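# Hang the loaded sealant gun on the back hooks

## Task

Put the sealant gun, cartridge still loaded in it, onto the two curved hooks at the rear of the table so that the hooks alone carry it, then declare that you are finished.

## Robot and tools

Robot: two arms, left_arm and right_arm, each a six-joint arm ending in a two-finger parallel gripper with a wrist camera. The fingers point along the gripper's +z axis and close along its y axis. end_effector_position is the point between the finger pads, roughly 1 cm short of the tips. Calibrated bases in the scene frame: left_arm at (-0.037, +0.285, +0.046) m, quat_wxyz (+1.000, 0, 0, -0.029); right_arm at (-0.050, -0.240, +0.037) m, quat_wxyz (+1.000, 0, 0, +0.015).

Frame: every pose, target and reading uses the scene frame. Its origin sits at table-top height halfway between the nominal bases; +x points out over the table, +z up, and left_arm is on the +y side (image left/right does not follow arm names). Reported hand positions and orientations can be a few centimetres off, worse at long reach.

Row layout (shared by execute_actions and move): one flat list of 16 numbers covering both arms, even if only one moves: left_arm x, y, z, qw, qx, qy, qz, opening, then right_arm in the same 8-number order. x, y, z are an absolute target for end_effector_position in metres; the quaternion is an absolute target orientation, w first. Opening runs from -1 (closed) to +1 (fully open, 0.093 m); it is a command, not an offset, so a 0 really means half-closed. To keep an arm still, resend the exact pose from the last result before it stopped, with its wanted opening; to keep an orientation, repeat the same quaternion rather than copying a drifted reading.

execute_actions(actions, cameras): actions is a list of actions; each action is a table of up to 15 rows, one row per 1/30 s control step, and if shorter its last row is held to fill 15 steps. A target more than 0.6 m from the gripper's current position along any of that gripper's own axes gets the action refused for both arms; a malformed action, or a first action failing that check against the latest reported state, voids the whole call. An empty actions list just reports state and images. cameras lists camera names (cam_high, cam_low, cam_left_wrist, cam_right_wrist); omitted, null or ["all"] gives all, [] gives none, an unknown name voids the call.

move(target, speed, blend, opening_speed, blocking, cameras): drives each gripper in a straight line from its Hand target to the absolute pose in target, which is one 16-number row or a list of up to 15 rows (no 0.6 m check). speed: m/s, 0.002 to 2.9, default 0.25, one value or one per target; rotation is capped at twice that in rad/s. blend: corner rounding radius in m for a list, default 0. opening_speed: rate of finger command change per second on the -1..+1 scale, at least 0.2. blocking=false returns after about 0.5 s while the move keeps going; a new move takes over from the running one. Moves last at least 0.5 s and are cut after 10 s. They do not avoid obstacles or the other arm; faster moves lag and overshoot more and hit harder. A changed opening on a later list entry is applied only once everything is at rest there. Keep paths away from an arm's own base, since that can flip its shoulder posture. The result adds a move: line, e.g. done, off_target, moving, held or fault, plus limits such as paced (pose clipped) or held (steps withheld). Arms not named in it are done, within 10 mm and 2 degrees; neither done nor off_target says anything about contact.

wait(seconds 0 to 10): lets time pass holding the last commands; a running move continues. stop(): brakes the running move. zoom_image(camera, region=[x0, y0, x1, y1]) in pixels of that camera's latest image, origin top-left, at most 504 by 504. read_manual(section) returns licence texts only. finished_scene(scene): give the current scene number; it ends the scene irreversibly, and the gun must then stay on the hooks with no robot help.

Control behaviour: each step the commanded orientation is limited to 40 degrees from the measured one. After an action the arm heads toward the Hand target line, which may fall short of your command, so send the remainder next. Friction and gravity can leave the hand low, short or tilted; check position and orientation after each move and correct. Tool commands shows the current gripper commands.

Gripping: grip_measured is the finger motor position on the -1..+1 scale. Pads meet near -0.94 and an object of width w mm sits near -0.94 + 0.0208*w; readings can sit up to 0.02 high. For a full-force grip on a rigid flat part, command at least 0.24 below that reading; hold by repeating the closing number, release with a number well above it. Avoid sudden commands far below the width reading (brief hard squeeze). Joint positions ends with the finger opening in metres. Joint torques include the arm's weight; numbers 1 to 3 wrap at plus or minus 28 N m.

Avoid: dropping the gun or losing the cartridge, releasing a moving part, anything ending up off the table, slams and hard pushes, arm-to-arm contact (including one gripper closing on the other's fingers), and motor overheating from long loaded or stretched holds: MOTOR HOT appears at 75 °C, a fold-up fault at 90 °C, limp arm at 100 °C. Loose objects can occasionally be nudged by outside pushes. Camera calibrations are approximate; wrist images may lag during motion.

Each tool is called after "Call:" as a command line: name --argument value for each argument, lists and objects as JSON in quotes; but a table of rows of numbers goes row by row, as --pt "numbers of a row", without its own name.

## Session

Call:
move --target '[0.2,0.30,0.33,0.66,0,0.75,0,1,0.2,-0.27,0.33,0.66,0,0.75,0,1]'

Call:
zoom_image --camera "cam_high" --region '[200, 120, 500, 360]'

Scene clock: 1.97 s.
left_arm: end_effector_position=(+0.2000, +0.3002, +0.3236) grip_measured=+1.000 end_effector_quat_wxyz=(+0.660, -0.005, +0.752, -0.002) | right_arm: end_effector_position=(+0.2003, -0.2709, +0.3163) grip_measured=+1.000 end_effector_quat_wxyz=(+0.651, +0.010, +0.759, +0.003)
Joint positions: left_arm=[0.262 0.338 0.543 -0.338 0.199 0.016 0.093] | right_arm=[-0.372 0.438 0.569 -0.293 -0.33 -0.035 0.093]
Joint torques (N m): left_arm=[0.65 3.54 7.9 2.43 0.11 0.1] | right_arm=[-0.24 2.29 8.73 2.2 -0.15 -0.19]
Heat: left arm: 40 °C; right arm: 40 °C.
Hand target: left_arm +0.1999, +0.2999, +0.3299; +0.661, +0.000, +0.751, +0.000 | right_arm +0.1997, -0.2700, +0.3297; +0.661, +0.000, +0.751, +0.000
Off the commanded pose: left_arm 0.006 m, 1 deg | right_arm 0.014 m, 2 deg.
move: off_target (right_arm)
camera_calibration:
cam_left_wrist: T_world_to_cam=[[0.0131157, -0.99971, 0.0202143, 0.29198], [-0.536298, -0.0240954, -0.843685, 0.428245], [0.843927, 0.000224666, -0.536458, 0.08871], [0, 0, 0, 1]] pos_world=[0.150972, 0.302194, 0.402991]
cam_right_wrist: T_world_to_cam=[[-0.0589578, -0.998236, 0.00695341, -0.263794], [-0.578539, 0.0284915, -0.815157, 0.415242], [0.813521, -0.0520827, -0.579198, 0.0902819], [0, 0, 0, 1]] pos_world=[0.151235, -0.270458, 0.392613]

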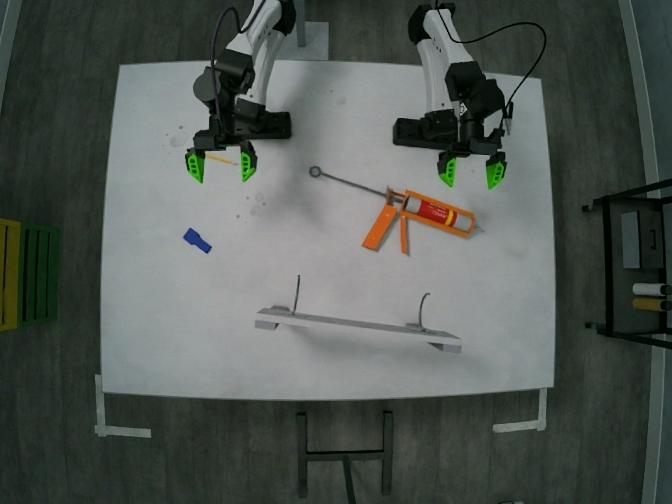

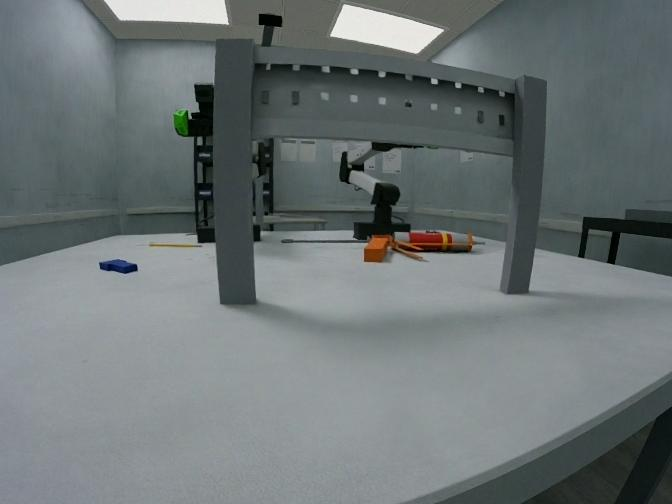

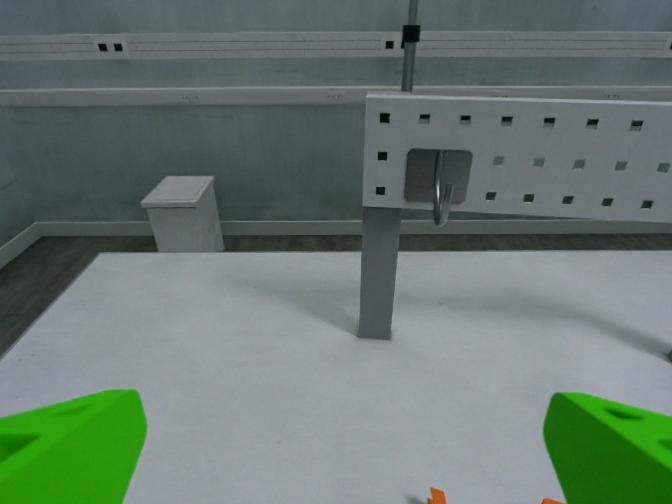

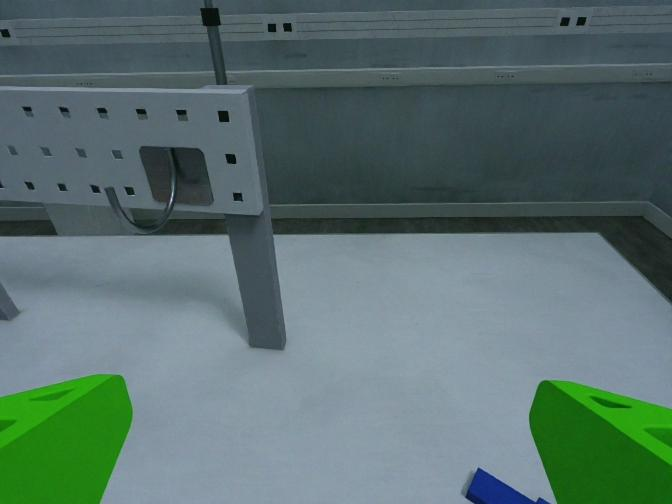

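Scaled by 1.680 from the camera's 672x504 image, which has a finer 960x720 frame.

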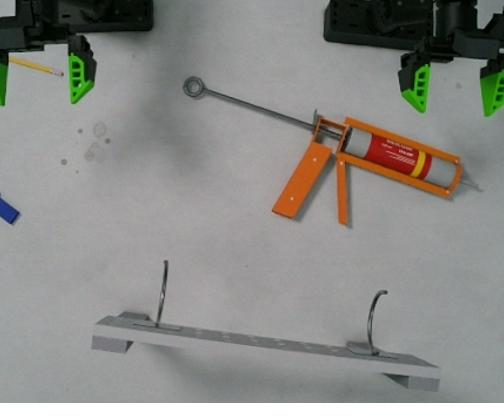

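Call:
move --target '[0.20,0.25,0.19,0,-0.576,0.817,0,1,0.16,-0.33,0.317,0.651,0.008,0.759,0.002,1]' --cameras '["cam_high","cam_left_wrist"]'

Scene clock: 17.17 s.
left_arm: end_effector_position=(+0.1964, +0.2510, +0.1865) grip_measured=+1.000 end_effector_quat_wxyz=(+0.003, -0.570, +0.822, +0.004) | right_arm: end_effector_position=(+0.1600, -0.3304, +0.3048) grip_measured=+1.000 end_effector_quat_wxyz=(+0.645, +0.024, +0.764, +0.012)
Joint positions: left_arm=[-0.094 1.436 1.228 -1.365 -0.01 -1.364 0.093] | right_arm=[-1.14 0.511 0.591 -0.435 -1.07 -0.265 0.093]
Joint torques (N m): left_arm=[0.58 -3.7 7.19 0.43 0.04 -0.06] | right_arm=[-0.27 2.44 8.84 1.81 -0.35 -0.29]
Heat: left arm: 39 °C; right arm: 43 °C.
Hand target: left_arm +0.1999, +0.2500, +0.1899; +0.000, -0.576, +0.817, +0.000 | right_arm +0.1598, -0.3299, +0.3167; +0.651, +0.008, +0.759, +0.002
Off the commanded pose: left_arm 0.005 m, 1 deg | right_arm 0.012 m, 2 deg.
move: off_target (right_arm)
camera_calibration:
cam_left_wrist: T_world_to_cam=[[0.940399, -0.339928, -0.0098947, -0.0965642], [-0.305587, -0.857447, 0.414006, 0.238813], [-0.149216, -0.386307, -0.910221, 0.379903], [0, 0, 0, 1]] pos_world=[0.220475, 0.318704, 0.24597]
Images, in order (width x height): cam_high 672x504, cam_left_wrist 672x504.

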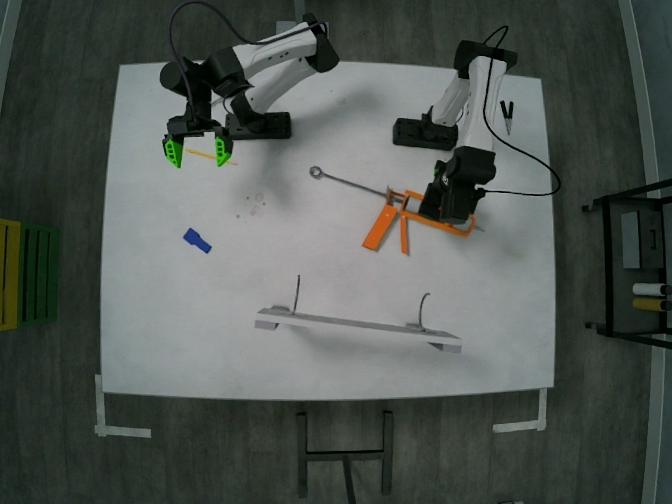

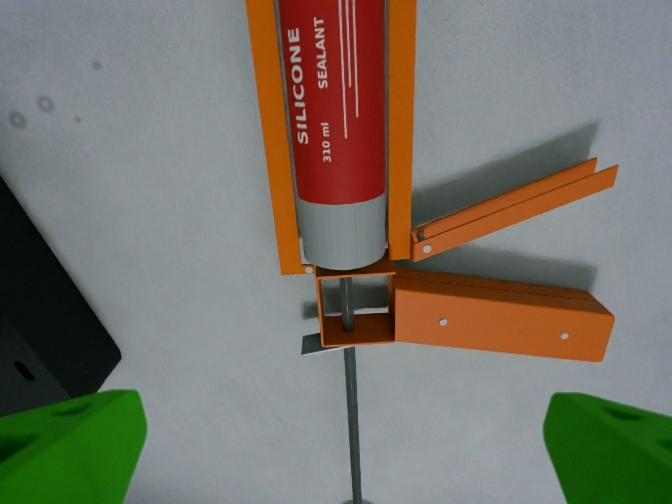

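Call:
move --pt "0.208 0.279 0.09 0 -0.591 0.806 0 1 0.16 -0.33 0.317 0.651 0.008 0.759 0.002 1" --pt "0.208 0.279 0.05 0 -0.591 0.806 0 1 0.16 -0.33 0.317 0.651 0.008 0.759 0.002 1" --cameras '["cam_left_wrist"]' --speed '[0.2,0.1]'

Scene clock: 33.40 s.
left_arm: end_effector_position=(+0.2088, +0.2789, +0.0544) grip_measured=+1.000 end_effector_quat_wxyz=(+0.006, -0.593, +0.805, +0.000) | right_arm: end_effector_position=(+0.1600, -0.3301, +0.3049) grip_measured=+1.000 end_effector_quat_wxyz=(+0.645, +0.024, +0.764, +0.013)
Joint positions: left_arm=[0.028 1.592 0.828 -0.797 -0.008 -1.299 0.093] | right_arm=[-1.14 0.511 0.591 -0.436 -1.071 -0.266 0.093]
Joint torques (N m): left_arm=[0.55 -4.42 4.34 0.63 0.06 0.1] | right_arm=[-0.27 2.39 8.73 1.8 -0.34 -0.27]
Heat: left arm: 39 °C; right arm: 44 °C.
Hand target: left_arm +0.2080, +0.2790, +0.0501; +0.000, -0.591, +0.806, +0.000 | right_arm +0.1598, -0.3298, +0.3168; +0.651, +0.008, +0.759, +0.002
Off the commanded pose: left_arm 0.005 m, 1 deg | right_arm 0.012 m, 2 deg.
move: off_target (right_arm)
camera_calibration:
cam_left_wrist: T_world_to_cam=[[0.958148, -0.286273, 0.000696407, -0.119272], [-0.260952, -0.872394, 0.413318, 0.316098], [-0.117714, -0.396202, -0.910586, 0.268545], [0, 0, 0, 1]] pos_world=[0.228378, 0.348015, 0.113967]
Images, in order (width x height): cam_left_wrist 672x504.

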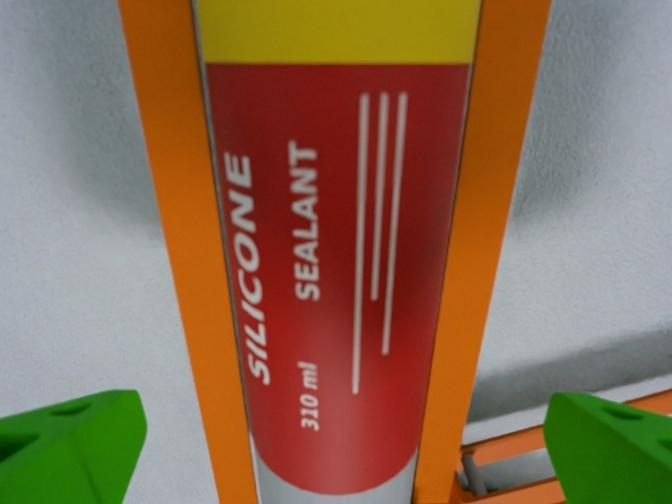

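Call:
move --pt "0.206 0.284 0.045 0 -0.591 0.806 0 1 0.16 -0.33 0.317 0.651 0.008 0.759 0.002 1" --pt "0.206 0.284 0.023 0 -0.591 0.806 0 1 0.16 -0.33 0.317 0.651 0.008 0.759 0.002 1" --pt "0.206 0.284 0.022 0 -0.591 0.806 0 0.1 0.16 -0.33 0.317 0.651 0.008 0.759 0.002 1" --cameras '["cam_left_wrist"]' --speed '[0.05,0.1,0.05]' --opening_speed 0.5

Scene clock: 44.73 s.
left_arm: end_effector_position=(+0.2086, +0.2839, +0.0265) grip_measured=+0.587 end_effector_quat_wxyz=(+0.007, -0.593, +0.805, -0.002) | right_arm: end_effector_position=(+0.1599, -0.3301, +0.3048) grip_measured=+1.000 end_effector_quat_wxyz=(+0.645, +0.023, +0.764, +0.013)
Joint positions: left_arm=[0.049 1.655 0.761 -0.663 -0.006 -1.278 0.073] | right_arm=[-1.14 0.511 0.591 -0.437 -1.071 -0.266 0.093]
Joint torques (N m): left_arm=[0.49 -4.57 4 0.63 0.03 0.1] | right_arm=[-0.25 2.39 8.76 1.78 -0.32 -0.27]
Heat: left arm: 39 °C; right arm: 44 °C.
Hand target: left_arm +0.2059, +0.2840, +0.0221; +0.000, -0.591, +0.806, +0.000 | right_arm +0.1598, -0.3298, +0.3167; +0.651, +0.008, +0.759, +0.002
Off the commanded pose: left_arm 0.005 m, 1 deg | right_arm 0.012 m, 2 deg.
move: off_target (right_arm)
camera_calibration:
cam_left_wrist: T_world_to_cam=[[0.95835, -0.285538, 0.00581936, -0.117965], [-0.262282, -0.871865, 0.413594, 0.332056], [-0.113023, -0.397894, -0.910443, 0.244513], [0, 0, 0, 1]] pos_world=[0.227779, 0.353114, 0.085965]
Images, in order (width x height): cam_left_wrist 672x504.

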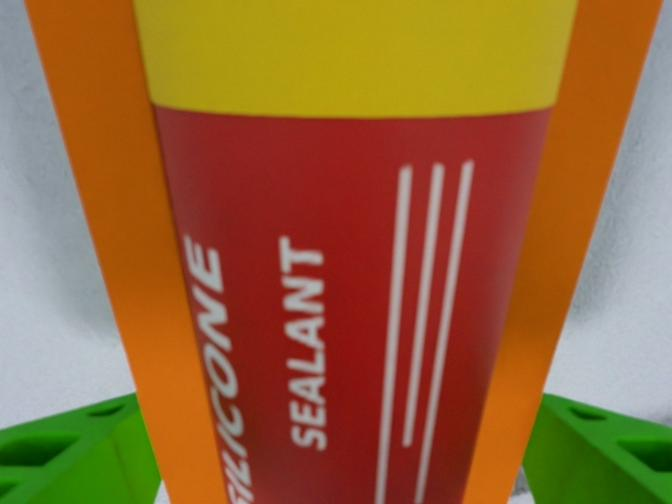

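Call:
move --pt "0.207 0.283 0.11 0 -0.591 0.806 0 0.1 0.16 -0.33 0.317 0.651 0.008 0.759 0.002 1" --pt "0.27 0.16 0.13 0 -0.326 0.946 0 0.1 0.16 -0.33 0.317 0.651 0.008 0.759 0.002 1" --pt "0.325 0.03 0.13 0 0 1 0 0.1 0.16 -0.33 0.317 0.651 0.008 0.759 0.002 1" --cameras '["cam_low","cam_high"]' --speed '[0.12,0.18,0.18]' --blend 0.02

Scene clock: 100.77 s.
left_arm: end_effector_position=(+0.3255, +0.0373, +0.1144) grip_measured=+0.584 end_effector_quat_wxyz=(+0.002, -0.007, +1.000, +0.019) | right_arm: end_effector_position=(+0.1600, -0.3300, +0.3049) grip_measured=+1.000 end_effector_quat_wxyz=(+0.645, +0.023, +0.764, +0.013)
Joint positions: left_arm=[-0.554 2.278 2.026 -1.337 -0.033 -0.625 0.073] | right_arm=[-1.14 0.511 0.591 -0.437 -1.072 -0.267 0.093]
Joint torques (N m): left_arm=[-0.08 -13.82 9.11 0.15 0.35 0.19] | right_arm=[-0.28 2.39 8.85 1.81 -0.34 -0.25]
Heat: left arm: 41 °C; right arm: 46 °C.
Hand target: left_arm +0.3247, +0.0304, +0.1298; +0.001, +0.000, +1.000, +0.000 | right_arm +0.1598, -0.3298, +0.3168; +0.651, +0.008, +0.759, +0.002
Off the commanded pose: left_arm 0.017 m, 2 deg | right_arm 0.012 m, 2 deg.
move: off_target (left_arm, right_arm)
Images, in order (width x height): cam_high 672x504, cam_low 672x504.

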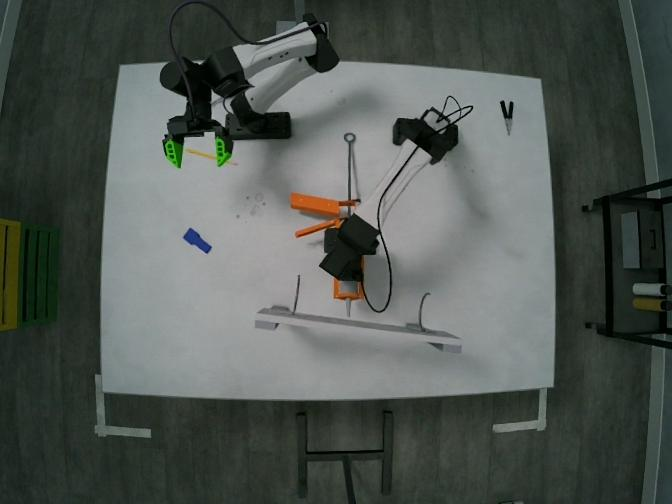

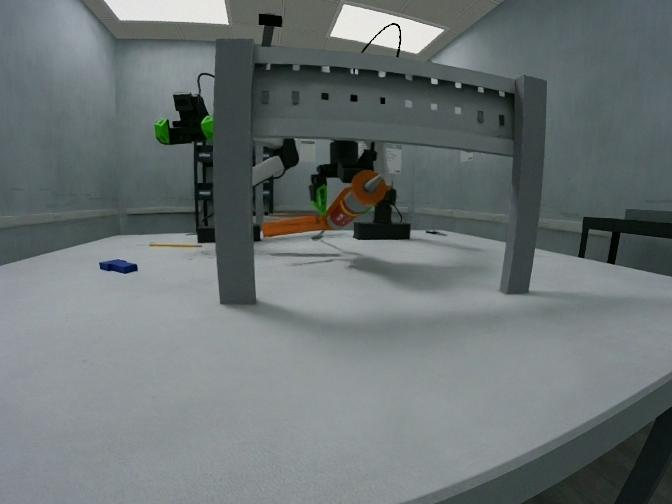

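Call:
move --pt "0.325 0.005 0.115 0 0.242 0.970 0 0.1 0.16 -0.33 0.317 0.651 0.008 0.759 0.002 1" --pt "0.310 0.0 0.115 0 0.309 0.951 0 0.1 0.16 -0.33 0.317 0.651 0.008 0.759 0.002 1" --pt "0.29 0.01 0.115 0 0.383 0.924 0 0.1 0.16 -0.33 0.317 0.651 0.008 0.759 0.002 1" --pt "0.28 0.03 0.12 0 0.574 0.819 0 0.1 0.16 -0.33 0.317 0.651 0.008 0.759 0.002 1" --pt "0.275 0.04 0.125 0 0.743 0.669 0 0.1 0.16 -0.33 0.317 0.651 0.008 0.759 0.002 1" --cameras '["cam_low","cam_high"]' --speed '[0.18,0.12,0.15,0.18,0.18]' --blend 0.01

Scene clock: 117.77 s.
left_arm: end_effector_position=(+0.2727, +0.0429, +0.0859) grip_measured=+0.583 end_effector_quat_wxyz=(-0.042, +0.737, +0.675, +0.003) | right_arm: end_effector_position=(+0.1599, -0.3300, +0.3048) grip_measured=+1.000 end_effector_quat_wxyz=(+0.645, +0.023, +0.764, +0.013)
Joint positions: left_arm=[-0.614 2.158 1.713 -1.207 -0.02 0.987 0.073] | right_arm=[-1.14 0.511 0.591 -0.437 -1.072 -0.267 0.093]
Joint torques (N m): left_arm=[0.65 -20.79 5.82 0.13 0.28 0.23] | right_arm=[-0.28 2.41 8.8 1.79 -0.34 -0.25]
Heat: left arm: 52 °C; right arm: 47 °C.
Hand target: left_arm +0.2743, +0.0405, +0.1232; +0.000, +0.743, +0.669, +0.001 | right_arm +0.1598, -0.3298, +0.3167; +0.651, +0.008, +0.759, +0.002
Off the commanded pose: left_arm 0.039 m, 5 deg | right_arm 0.012 m, 2 deg.
move: off_target (left_arm, right_arm)
Images, in order (width x height): cam_high 672x504, cam_low 672x504.

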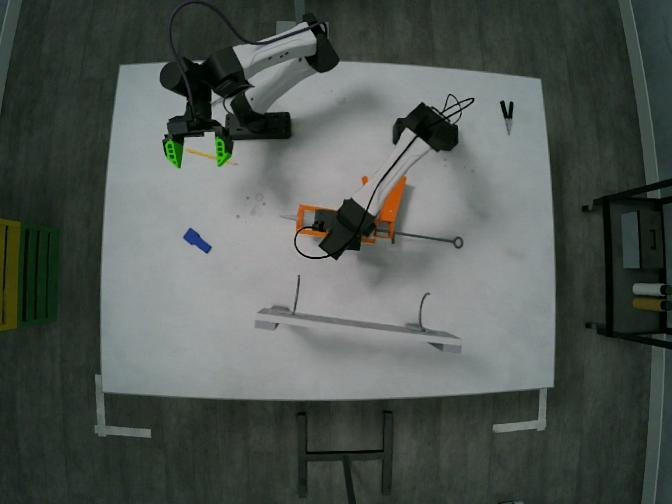

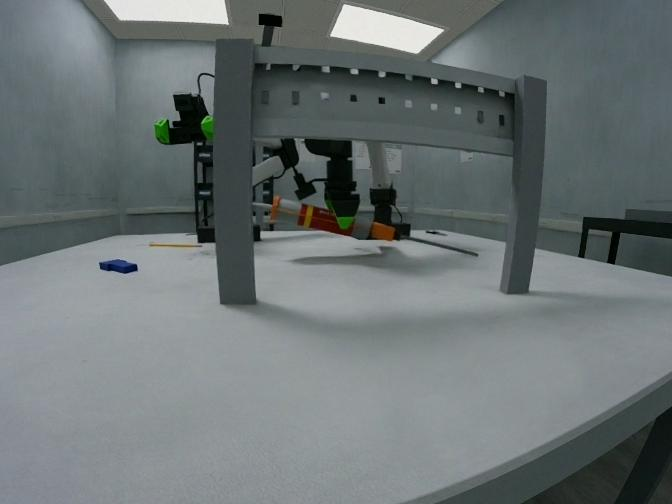

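Call:
move --pt "0.277 0.04 0.08 0 0.743 0.669 0 0.1 0.16 -0.33 0.317 0.651 0.008 0.759 0.002 1" --pt "0.277 0.04 0.022 0 0.743 0.669 0 0.1 0.16 -0.33 0.317 0.651 0.008 0.759 0.002 1" --cameras '["cam_low","cam_left_wrist"]' --speed '[0.08,0.05]'

Scene clock: 125.67 s.
left_arm: end_effector_position=(+0.2694, +0.0452, +0.0295) grip_measured=+0.583 end_effector_quat_wxyz=(-0.016, +0.743, +0.670, +0.003) | right_arm: end_effector_position=(+0.1599, -0.3300, +0.3048) grip_measured=+1.000 end_effector_quat_wxyz=(+0.645, +0.023, +0.764, +0.013)
Joint positions: left_arm=[-0.611 2.166 1.492 -0.929 -0.011 1.006 0.073] | right_arm=[-1.14 0.511 0.591 -0.437 -1.072 -0.267 0.093]
Joint torques (N m): left_arm=[0.61 -9.99 4.64 0.98 0.19 0.09] | right_arm=[-0.35 2.39 8.76 1.8 -0.34 -0.24]
Heat: left arm: 58 °C; right arm: 47 °C.
Hand target: left_arm +0.2768, +0.0403, +0.0224; +0.000, +0.743, +0.669, +0.000 | right_arm +0.1598, -0.3298, +0.3167; +0.651, +0.008, +0.759, +0.002
Off the commanded pose: left_arm 0.012 m, 2 deg | right_arm 0.012 m, 2 deg.
move: off_target (left_arm, right_arm)
camera_calibration:
cam_left_wrist: T_world_to_cam=[[-0.995641, 0.0922127, 0.013975, 0.264653], [0.0887416, 0.890547, 0.446151, -0.0365438], [0.0286954, 0.445446, -0.894849, 0.0824636], [0, 0, 0, 1]] pos_world=[0.264376, -0.0285935, 0.0863979]
Images, in order (width x height): cam_low 672x504, cam_left_wrist 672x504.

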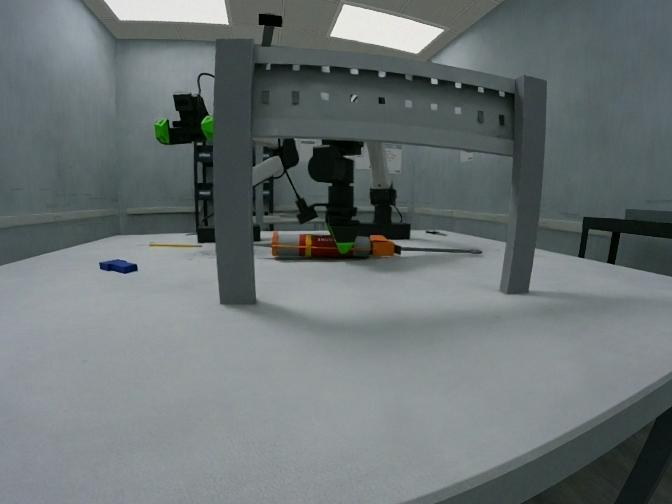

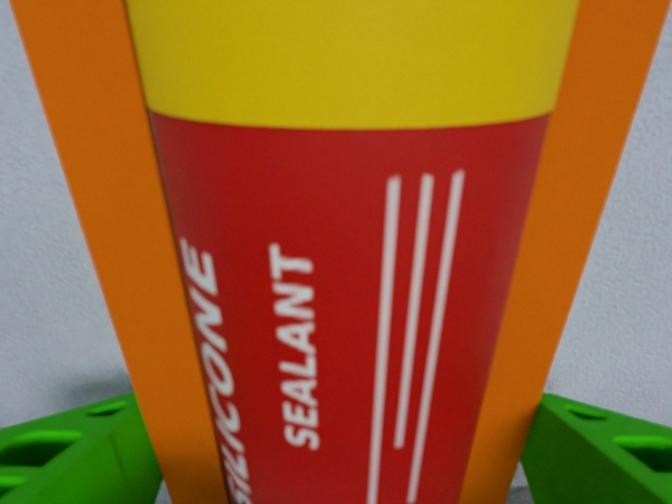

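Call:
move --pt "0.271 0.044 0.018 0.0 0.743 0.669 0 0.1 0.16 -0.33 0.317 0.651 0.008 0.759 0.002 1" --pt "0.2695 0.045 0.020 0.0 0.743 0.669 0 1 0.16 -0.33 0.317 0.651 0.008 0.759 0.002 1" --pt "0.2695 0.045 0.13 0.0 0.743 0.669 0 1 0.16 -0.33 0.317 0.651 0.008 0.759 0.002 1" --pt "0.29 0.30 0.15 0.0 0.743 0.669 0 0.5 0.26 0.02 0.16 0 -0.670 0.742 0 1" --pt "0.296 0.33 0.08 0.0 0.743 0.669 0 0.3 0.2745 0.051 0.07 0 -0.670 0.742 0 1" --opening_speed 1.0 --speed '[0.04,0.05,0.12,0.25,0.15]'

Scene clock: 146.70 s.
left_arm: end_effector_position=(+0.2957, +0.3289, +0.0861) grip_measured=+0.503 end_effector_quat_wxyz=(+0.002, +0.741, +0.672, +0.004) | right_arm: end_effector_position=(+0.2738, +0.0493, +0.0727) grip_measured=+1.000 end_effector_quat_wxyz=(-0.003, -0.672, +0.741, +0.004)
Joint positions: left_arm=[0.187 1.863 1.285 -0.985 -0.002 1.799 0.069] | right_arm=[0.696 2.252 1.852 -1.175 -0.007 -0.746 0.093]
Joint torques (N m): left_arm=[0.49 -7.42 4.75 0.61 0.11 0.15] | right_arm=[0.53 -12.44 5.07 0.53 0.03 0.03]
Heat: left arm: 56 °C; right arm: 47 °C.
Hand target: left_arm +0.2959, +0.3299, +0.0801; +0.000, +0.743, +0.669, +0.000 | right_arm +0.2744, +0.0510, +0.0700; +0.000, -0.670, +0.742, +0.000
Tool commands: left_gripper/opening=+0.5 right_gripper/opening=+1.0
Off the commanded pose: left_arm 0.006 m, 1 deg | right_arm 0.003 m, 1 deg.
move: done (path cut at 10 s); path passed 4 of 5 targets; target 5's new opening was not sent; target 4's new opening was sent with left_arm's hand 0.015 m and 2 deg from that target
camera_calibration:
cam_left_wrist: T_world_to_cam=[[-0.996156, 0.0864542, -0.0140786, 0.26835], [0.0722829, 0.902136, 0.425354, -0.313852], [0.0494744, 0.422701, -0.904918, 0.00814762], [0, 0, 0, 1]] pos_world=[0.289602, 0.256493, 0.144649]
cam_right_wrist: T_world_to_cam=[[0.995756, -0.0812037, 0.0433229, -0.274662], [-0.0920099, -0.889833, 0.446913, 0.0703881], [0.00225911, -0.449002, -0.893528, 0.170612], [0, 0, 0, 1]] pos_world=[0.279587, 0.116935, 0.132888]

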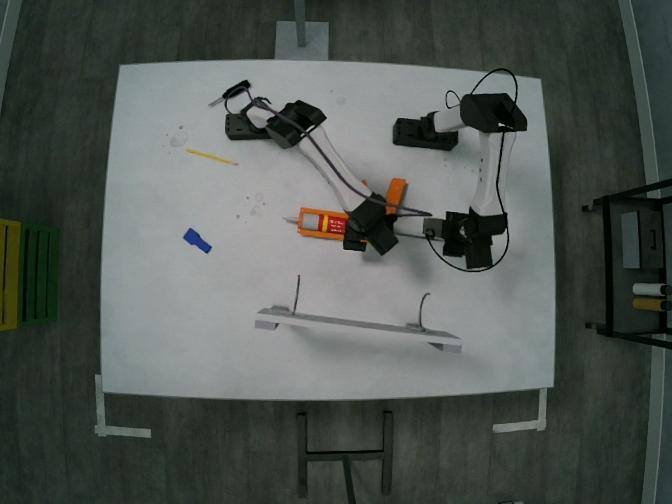

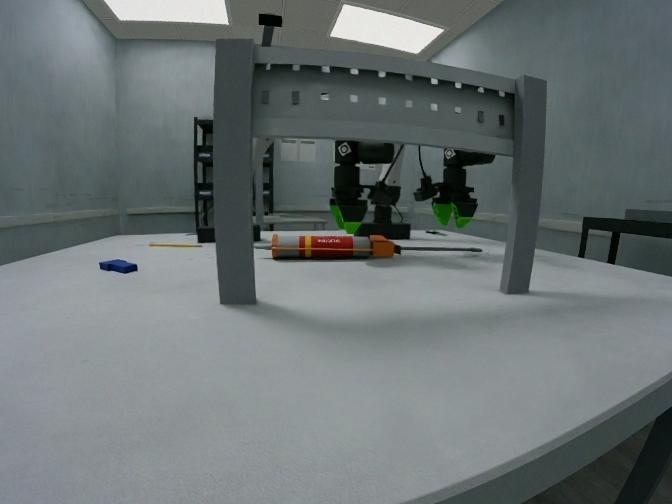

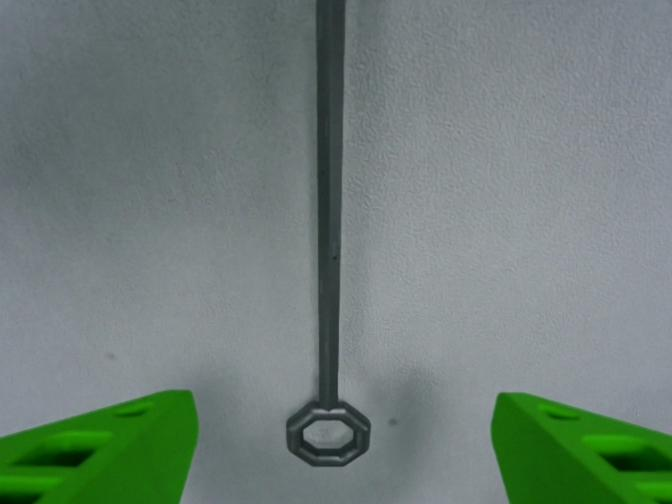

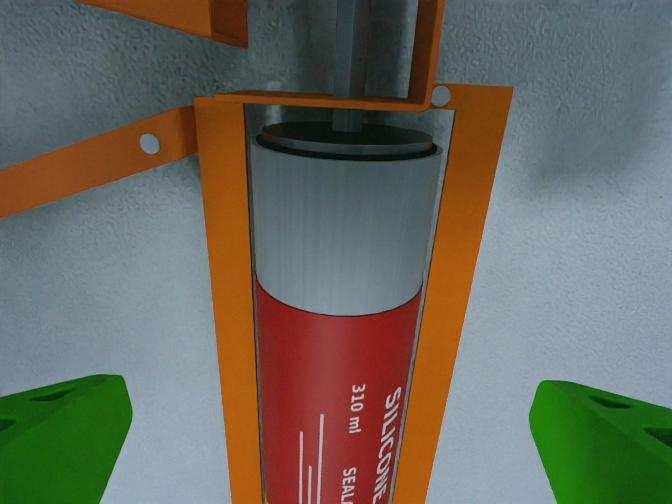

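Call:
move --pt "0.296 0.33 0.018 0.0 0.743 0.669 0 0.3 0.2745 0.052 0.025 0 -0.670 0.742 0 1" --pt "0.296 0.33 0.018 0.0 0.743 0.669 0 -1 0.2745 0.052 0.024 0 -0.670 0.742 0 0.1" --speed 0.1 --opening_speed 0.7 --cameras '["cam_low","cam_left_wrist","cam_right_wrist"]'

Scene clock: 163.13 s.
left_arm: end_effector_position=(+0.3011, +0.3296, +0.0248) grip_measured=-0.900 end_effector_quat_wxyz=(+0.007, +0.742, +0.671, +0.011) | right_arm: end_effector_position=(+0.2750, +0.0509, +0.0289) grip_measured=+0.575 end_effector_quat_wxyz=(+0.000, -0.671, +0.741, +0.003)
Joint positions: left_arm=[0.187 1.968 1.161 -0.737 -0.002 1.802 0.002] | right_arm=[0.697 2.299 1.751 -1.024 -0.006 -0.744 0.073]
Joint torques (N m): left_arm=[0.51 -7.68 4.26 0.5 0.1 0.08] | right_arm=[0.59 -12.3 4.75 0.54 0.02 0.03]
Heat: left arm: 53 °C; right arm: 46 °C.
Hand target: left_arm +0.2960, +0.3299, +0.0182; +0.000, +0.743, +0.669, +0.000 | right_arm +0.2744, +0.0519, +0.0240; +0.000, -0.670, +0.742, +0.000
Off the commanded pose: left_arm 0.008 m, 2 deg | right_arm 0.005 m, 0 deg.
move: done
camera_calibration:
cam_left_wrist: T_world_to_cam=[[-0.99544, 0.0899209, -0.0318442, 0.271893], [0.0676586, 0.900852, 0.428821, -0.287088], [0.0672469, 0.424711, -0.902828, -0.053963], [0, 0, 0, 1]] pos_world=[0.293706, 0.257093, 0.0830481]
cam_right_wrist: T_world_to_cam=[[0.995465, -0.0824837, 0.0473962, -0.273776], [-0.0949667, -0.890927, 0.444106, 0.0924177], [0.00559504, -0.446593, -0.89472, 0.131159], [0, 0, 0, 1]] pos_world=[0.280577, 0.11833, 0.0892831]
Images, in order (width x height): cam_low 672x504, cam_left_wrist 672x504, cam_right_wrist 672x504.

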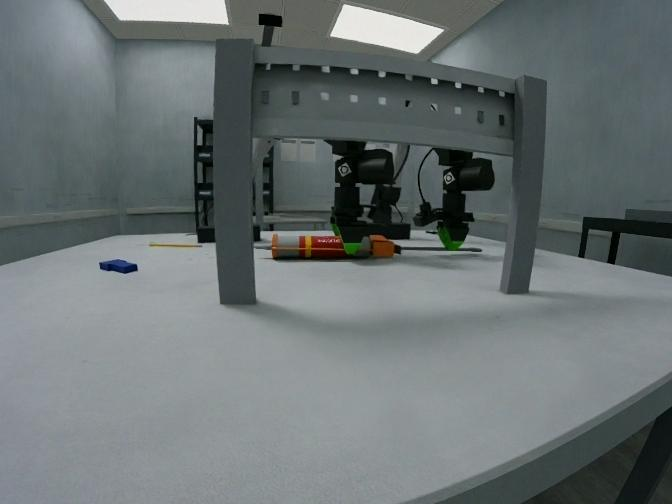

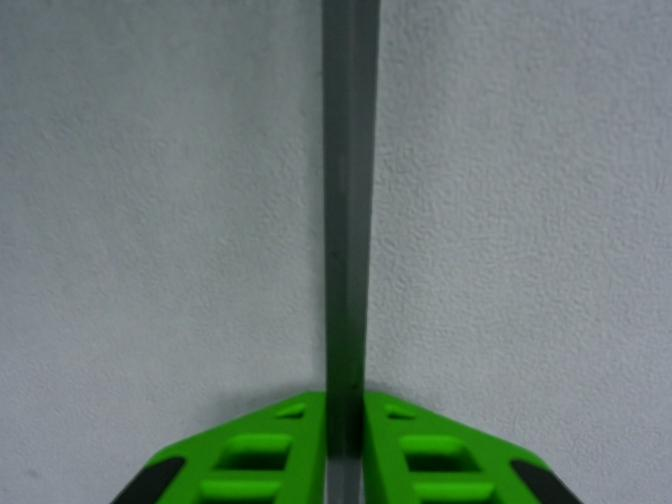

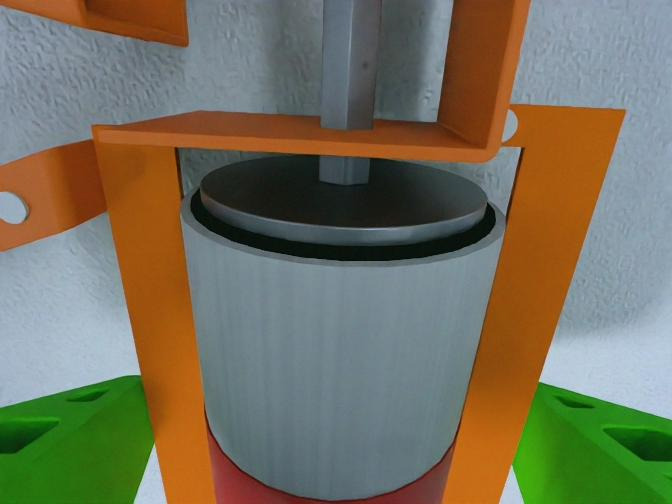

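Call:
move --pt "0.298 0.33 0.12 0.0 0.743 0.669 0 -1 0.275 0.051 0.13 0 -0.670 0.742 0 0.1" --pt "0.372 0.313 0.275 0.193 0.721 0.643 0.172 -1 0.34 0.035 0.29 0.172 -0.643 0.721 -0.193 0.1" --pt "0.412 0.292 0.405 0.376 0.650 0.571 0.330 -1 0.372 0.012 0.422 0.330 -0.571 0.650 -0.376 0.1" --speed '[0.12,0.13,0.15]' --blend 0.02 --cameras '["cam_low","cam_high","cam_right_wrist"]'

Call:
zoom_image --camera "cam_high" --region '[200, 220, 500, 360]'

Scene clock: 191.50 s.
left_arm: end_effector_position=(+0.4065, +0.2986, +0.3573) grip_measured=-0.913 end_effector_quat_wxyz=(+0.330, +0.668, +0.602, +0.285) | right_arm: end_effector_position=(+0.3763, +0.0204, +0.3622) grip_measured=+0.573 end_effector_quat_wxyz=(+0.264, -0.599, +0.672, -0.347)
Joint positions: left_arm=[0.154 1.567 1.67 -0.782 0.173 1.688 0.001] | right_arm=[0.736 2.198 2.656 -1.4 0.698 -0.926 0.073]
Joint torques (N m): left_arm=[-0.9 -11.21 9.14 2.86 0.32 -0.05] | right_arm=[0.9 -19.63 7.45 2.11 0.86 -0.66]
Heat: left arm: 51 °C; right arm: 45 °C.
Hand target: left_arm +0.4079, +0.2920, +0.4046; +0.376, +0.651, +0.571, +0.329 | right_arm +0.3679, +0.0086, +0.4197; +0.322, -0.569, +0.657, -0.374
Off the commanded pose: left_arm 0.048 m, 8 deg | right_arm 0.061 m, 9 deg.
move: off_target (left_arm, right_arm)
camera_calibration:
cam_right_wrist: T_world_to_cam=[[0.582618, -0.0172502, 0.812563, -0.516151], [-0.478028, -0.815832, 0.325433, 0.112413], [0.657302, -0.578031, -0.483565, 0.0237483], [0, 0, 0, 1]] pos_world=[0.338846, 0.096534, 0.394306]
Images, in order (width x height): cam_high 672x504, cam_low 672x504, cam_right_wrist 672x504.

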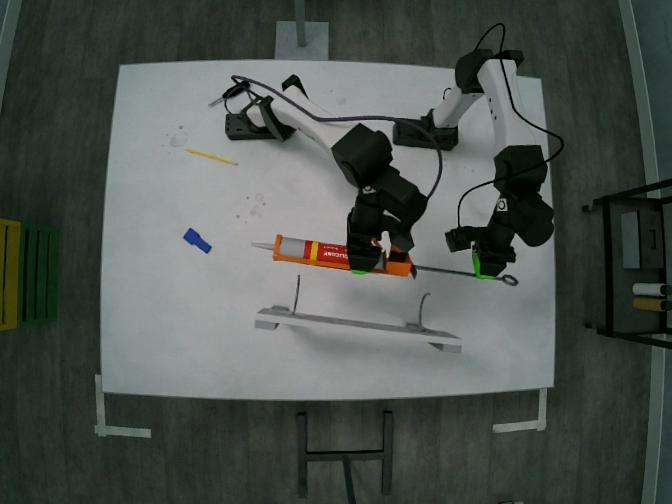

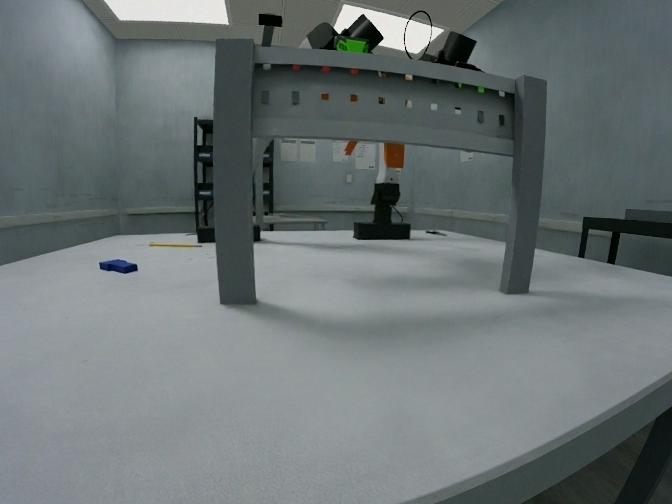

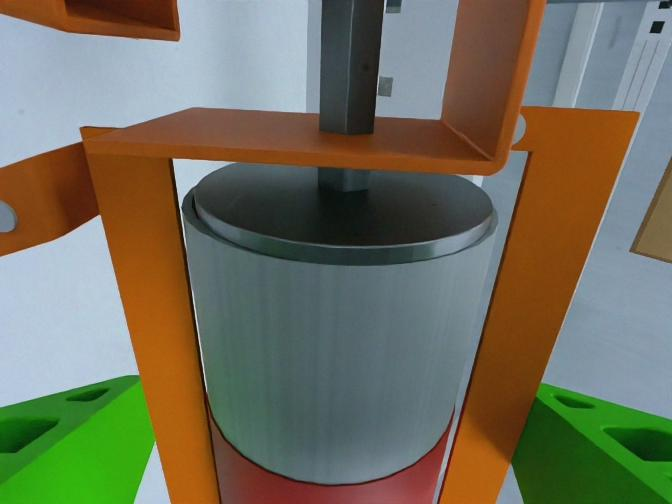

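Scaled by 1.680 from the camera's 672x504 image, which has a finer 960x720 frame.

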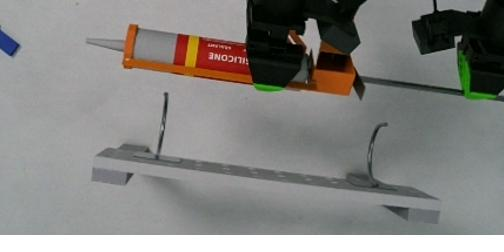

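Call:
move --target '[0.523,0.283,0.415,0.431,0.615,0.541,0.379,-1,0.473,0.005,0.435,0.379,-0.541,0.615,-0.431,0.1]' --speed 0.12 --cameras '["cam_high","cam_low","cam_left_wrist"]'

Call:
zoom_image --camera "cam_high" --region '[200, 220, 500, 360]'

Scene clock: 200.43 s.
left_arm: end_effector_position=(+0.5079, +0.2841, +0.3856) grip_measured=-0.913 end_effector_quat_wxyz=(+0.403, +0.636, +0.561, +0.344) | right_arm: end_effector_position=(+0.4709, +0.0033, +0.3885) grip_measured=+0.573 end_effector_quat_wxyz=(+0.338, -0.561, +0.635, -0.410)
Joint positions: left_arm=[0.109 1.839 1.916 -0.538 0.173 1.641 0.001] | right_arm=[0.593 2.343 2.81 -1.065 0.686 -1.198 0.073]
Joint torques (N m): left_arm=[-0.42 -9.05 9.5 3.2 0 -0.15] | right_arm=[0.57 -15.45 9.72 2.67 0.36 -0.77]
Heat: left arm: 50 °C; right arm: 48 °C.
Hand target: left_arm +0.5193, +0.2830, +0.4149; +0.431, +0.615, +0.541, +0.378 | right_arm +0.4679, +0.0021, +0.4336; +0.383, -0.539, +0.613, -0.433
Off the commanded pose: left_arm 0.033 m, 6 deg | right_arm 0.047 m, 6 deg.
elbow stopped short (right arm): the move would have taken joint 3 (elbow) straighter than the controller allows.
move: off_target (left_arm, right_arm)
camera_calibration:
cam_left_wrist: T_world_to_cam=[[-0.431517, 0.0355009, -0.901406, 0.55767], [-0.259478, 0.952113, 0.161714, -0.16028], [0.863982, 0.303677, -0.401642, -0.286297], [0, 0, 0, 1]] pos_world=[0.44641, 0.219749, 0.413618]
Images, in order (width x height): cam_high 672x504, cam_low 672x504, cam_left_wrist 672x504.

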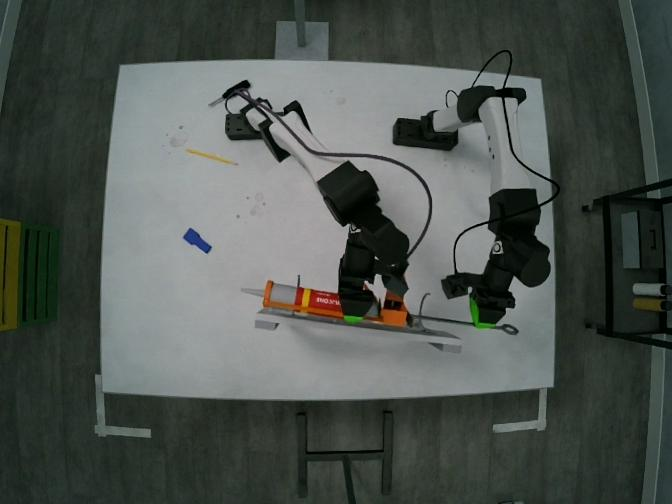

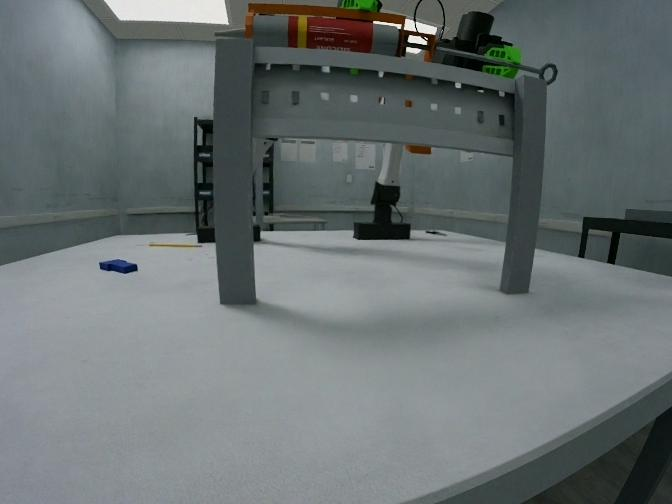

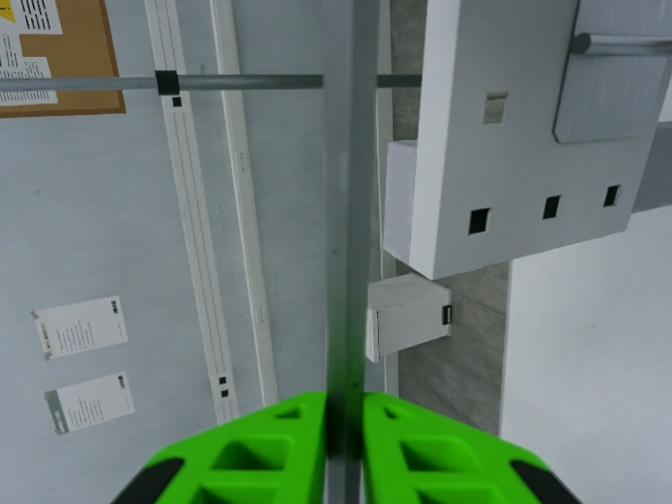

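Scaled by 1.680 from the camera's 672x504 image, which has a finer 960x720 frame.

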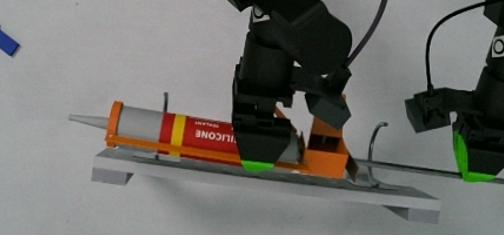

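Call:
move --pt "0.521 0.283 0.395 0.431 0.615 0.541 0.379 -1 0.471 0.004 0.41 0.379 -0.541 0.615 -0.431 0.1" --pt "0.519 0.284 0.322 0.431 0.615 0.541 0.379 -1 0.470 0.004 0.342 0.379 -0.541 0.615 -0.431 0.1" --speed 0.08 --cameras '["cam_high","cam_low","cam_left_wrist","cam_right_wrist"]'

Call:
zoom_image --camera "cam_high" --region '[200, 220, 500, 360]'

Scene clock: 214.00 s.
left_arm: end_effector_position=(+0.5137, +0.2855, +0.2681) grip_measured=-0.913 end_effector_quat_wxyz=(+0.389, +0.641, +0.573, +0.330) | right_arm: end_effector_position=(+0.4734, +0.0053, +0.2752) grip_measured=+0.573 end_effector_quat_wxyz=(+0.323, -0.569, +0.640, -0.403)
Joint positions: left_arm=[0.109 1.839 1.484 -0.153 0.165 1.637 0.001] | right_arm=[0.592 2.097 1.933 -0.479 0.68 -1.181 0.073]
Joint torques (N m): left_arm=[-0.2 -16.25 7.24 3.23 0.11 -0.09] | right_arm=[0.75 -21.63 7.36 2.63 0.51 -0.76]
Heat: left arm: 52 °C; right arm: 51 °C.
Hand target: left_arm +0.5154, +0.2839, +0.3219; +0.430, +0.616, +0.541, +0.378 | right_arm +0.4670, +0.0016, +0.3405; +0.375, -0.539, +0.619, -0.430
Off the commanded pose: left_arm 0.054 m, 9 deg | right_arm 0.067 m, 8 deg.
move: off_target (left_arm, right_arm)
camera_calibration:
cam_left_wrist: T_world_to_cam=[[-0.474194, 0.0294937, -0.879926, 0.472115], [-0.259789, 0.950251, 0.171852, -0.143115], [0.841219, 0.310086, -0.442941, -0.317917], [0, 0, 0, 1]] pos_world=[0.454132, 0.220652, 0.299203]
cam_right_wrist: T_world_to_cam=[[0.42366, -0.00419345, 0.905811, -0.452725], [-0.522997, -0.817604, 0.240828, 0.219479], [0.739585, -0.575765, -0.34858, -0.166969], [0, 0, 0, 1]] pos_world=[0.430076, 0.081414, 0.299025]

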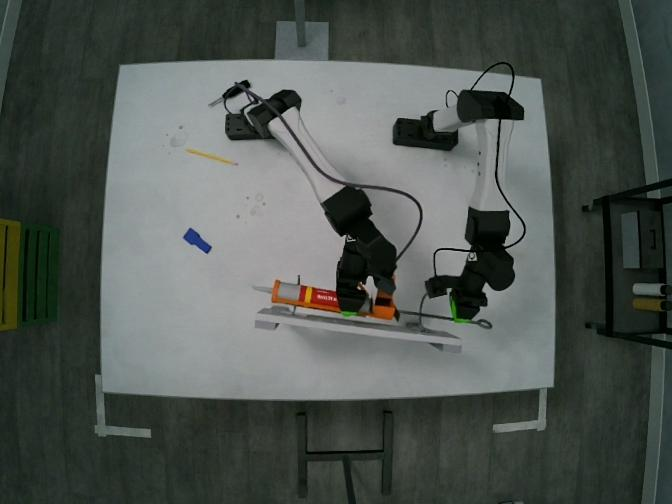

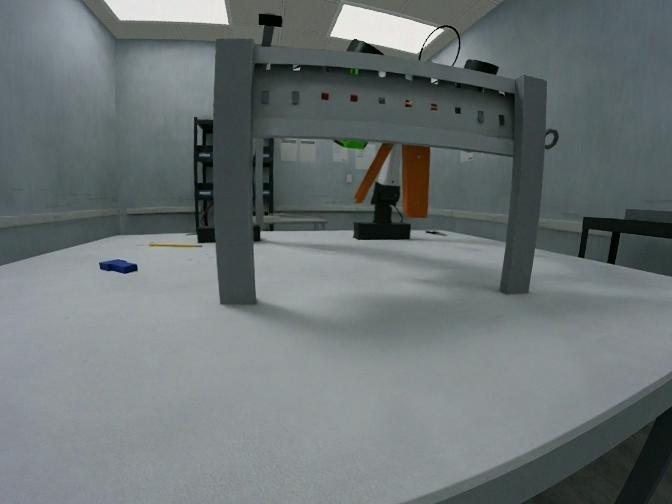

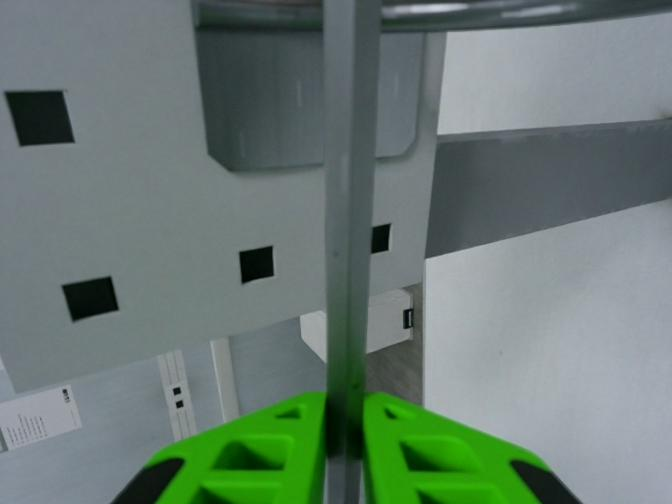

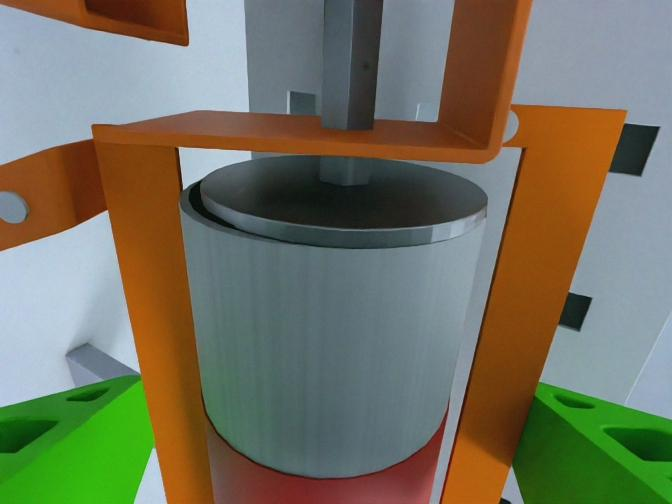

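Scaled by 1.680 from the camera's 672x504 image, which has a finer 960x720 frame.

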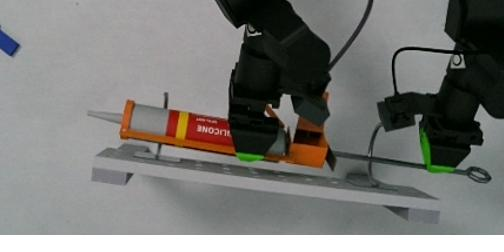

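Call:
move --target '[0.519,0.299,0.322,0.431,0.615,0.541,0.379,-1,0.472,0.019,0.342,0.379,-0.541,0.615,-0.431,0.1]' --speed 0.06 --cameras '["cam_high"]'

Call:
zoom_image --camera "cam_high" --region '[200, 220, 500, 360]'

Scene clock: 232.17 s.
left_arm: end_effector_position=(+0.5124, +0.2941, +0.2678) grip_measured=-0.913 end_effector_quat_wxyz=(+0.393, +0.642, +0.572, +0.327) | right_arm: end_effector_position=(+0.4698, +0.0117, +0.2770) grip_measured=+0.573 end_effector_quat_wxyz=(+0.326, -0.569, +0.637, -0.405)
Joint positions: left_arm=[0.134 1.838 1.48 -0.151 0.199 1.646 0.001] | right_arm=[0.608 2.097 1.935 -0.478 0.693 -1.178 0.073]
Joint torques (N m): left_arm=[0.88 -15.72 7.95 3.16 0.13 -0.04] | right_arm=[1.43 -17.91 11.49 2.37 0.56 -0.68]
Heat: left arm: 61 °C; right arm: 59 °C.
Hand target: left_arm +0.5152, +0.2985, +0.3217; +0.430, +0.616, +0.541, +0.378 | right_arm +0.4673, +0.0155, +0.3408; +0.378, -0.539, +0.618, -0.430
Off the commanded pose: left_arm 0.055 m, 9 deg | right_arm 0.065 m, 8 deg.
move: off_target (left_arm, right_arm)
Images, in order (width x height): cam_high 672x504.

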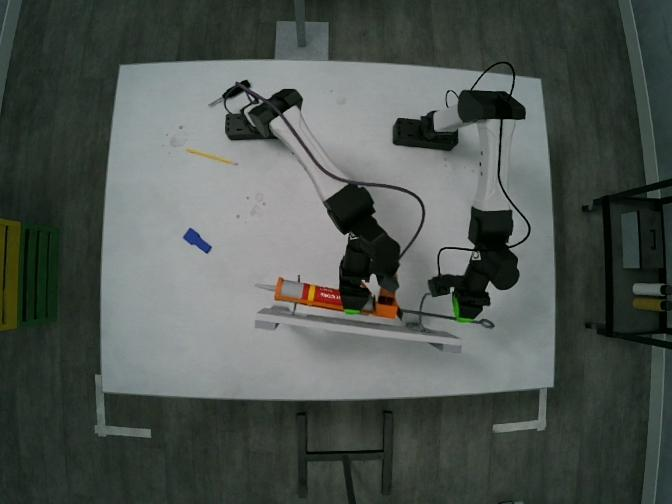

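Scaled by 1.680 from the camera's 672x504 image, which has a finer 960x720 frame.

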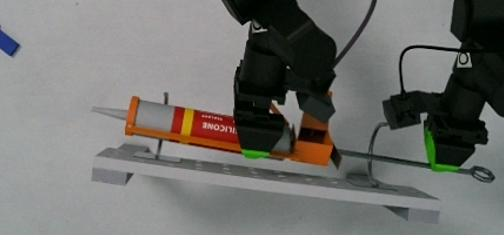

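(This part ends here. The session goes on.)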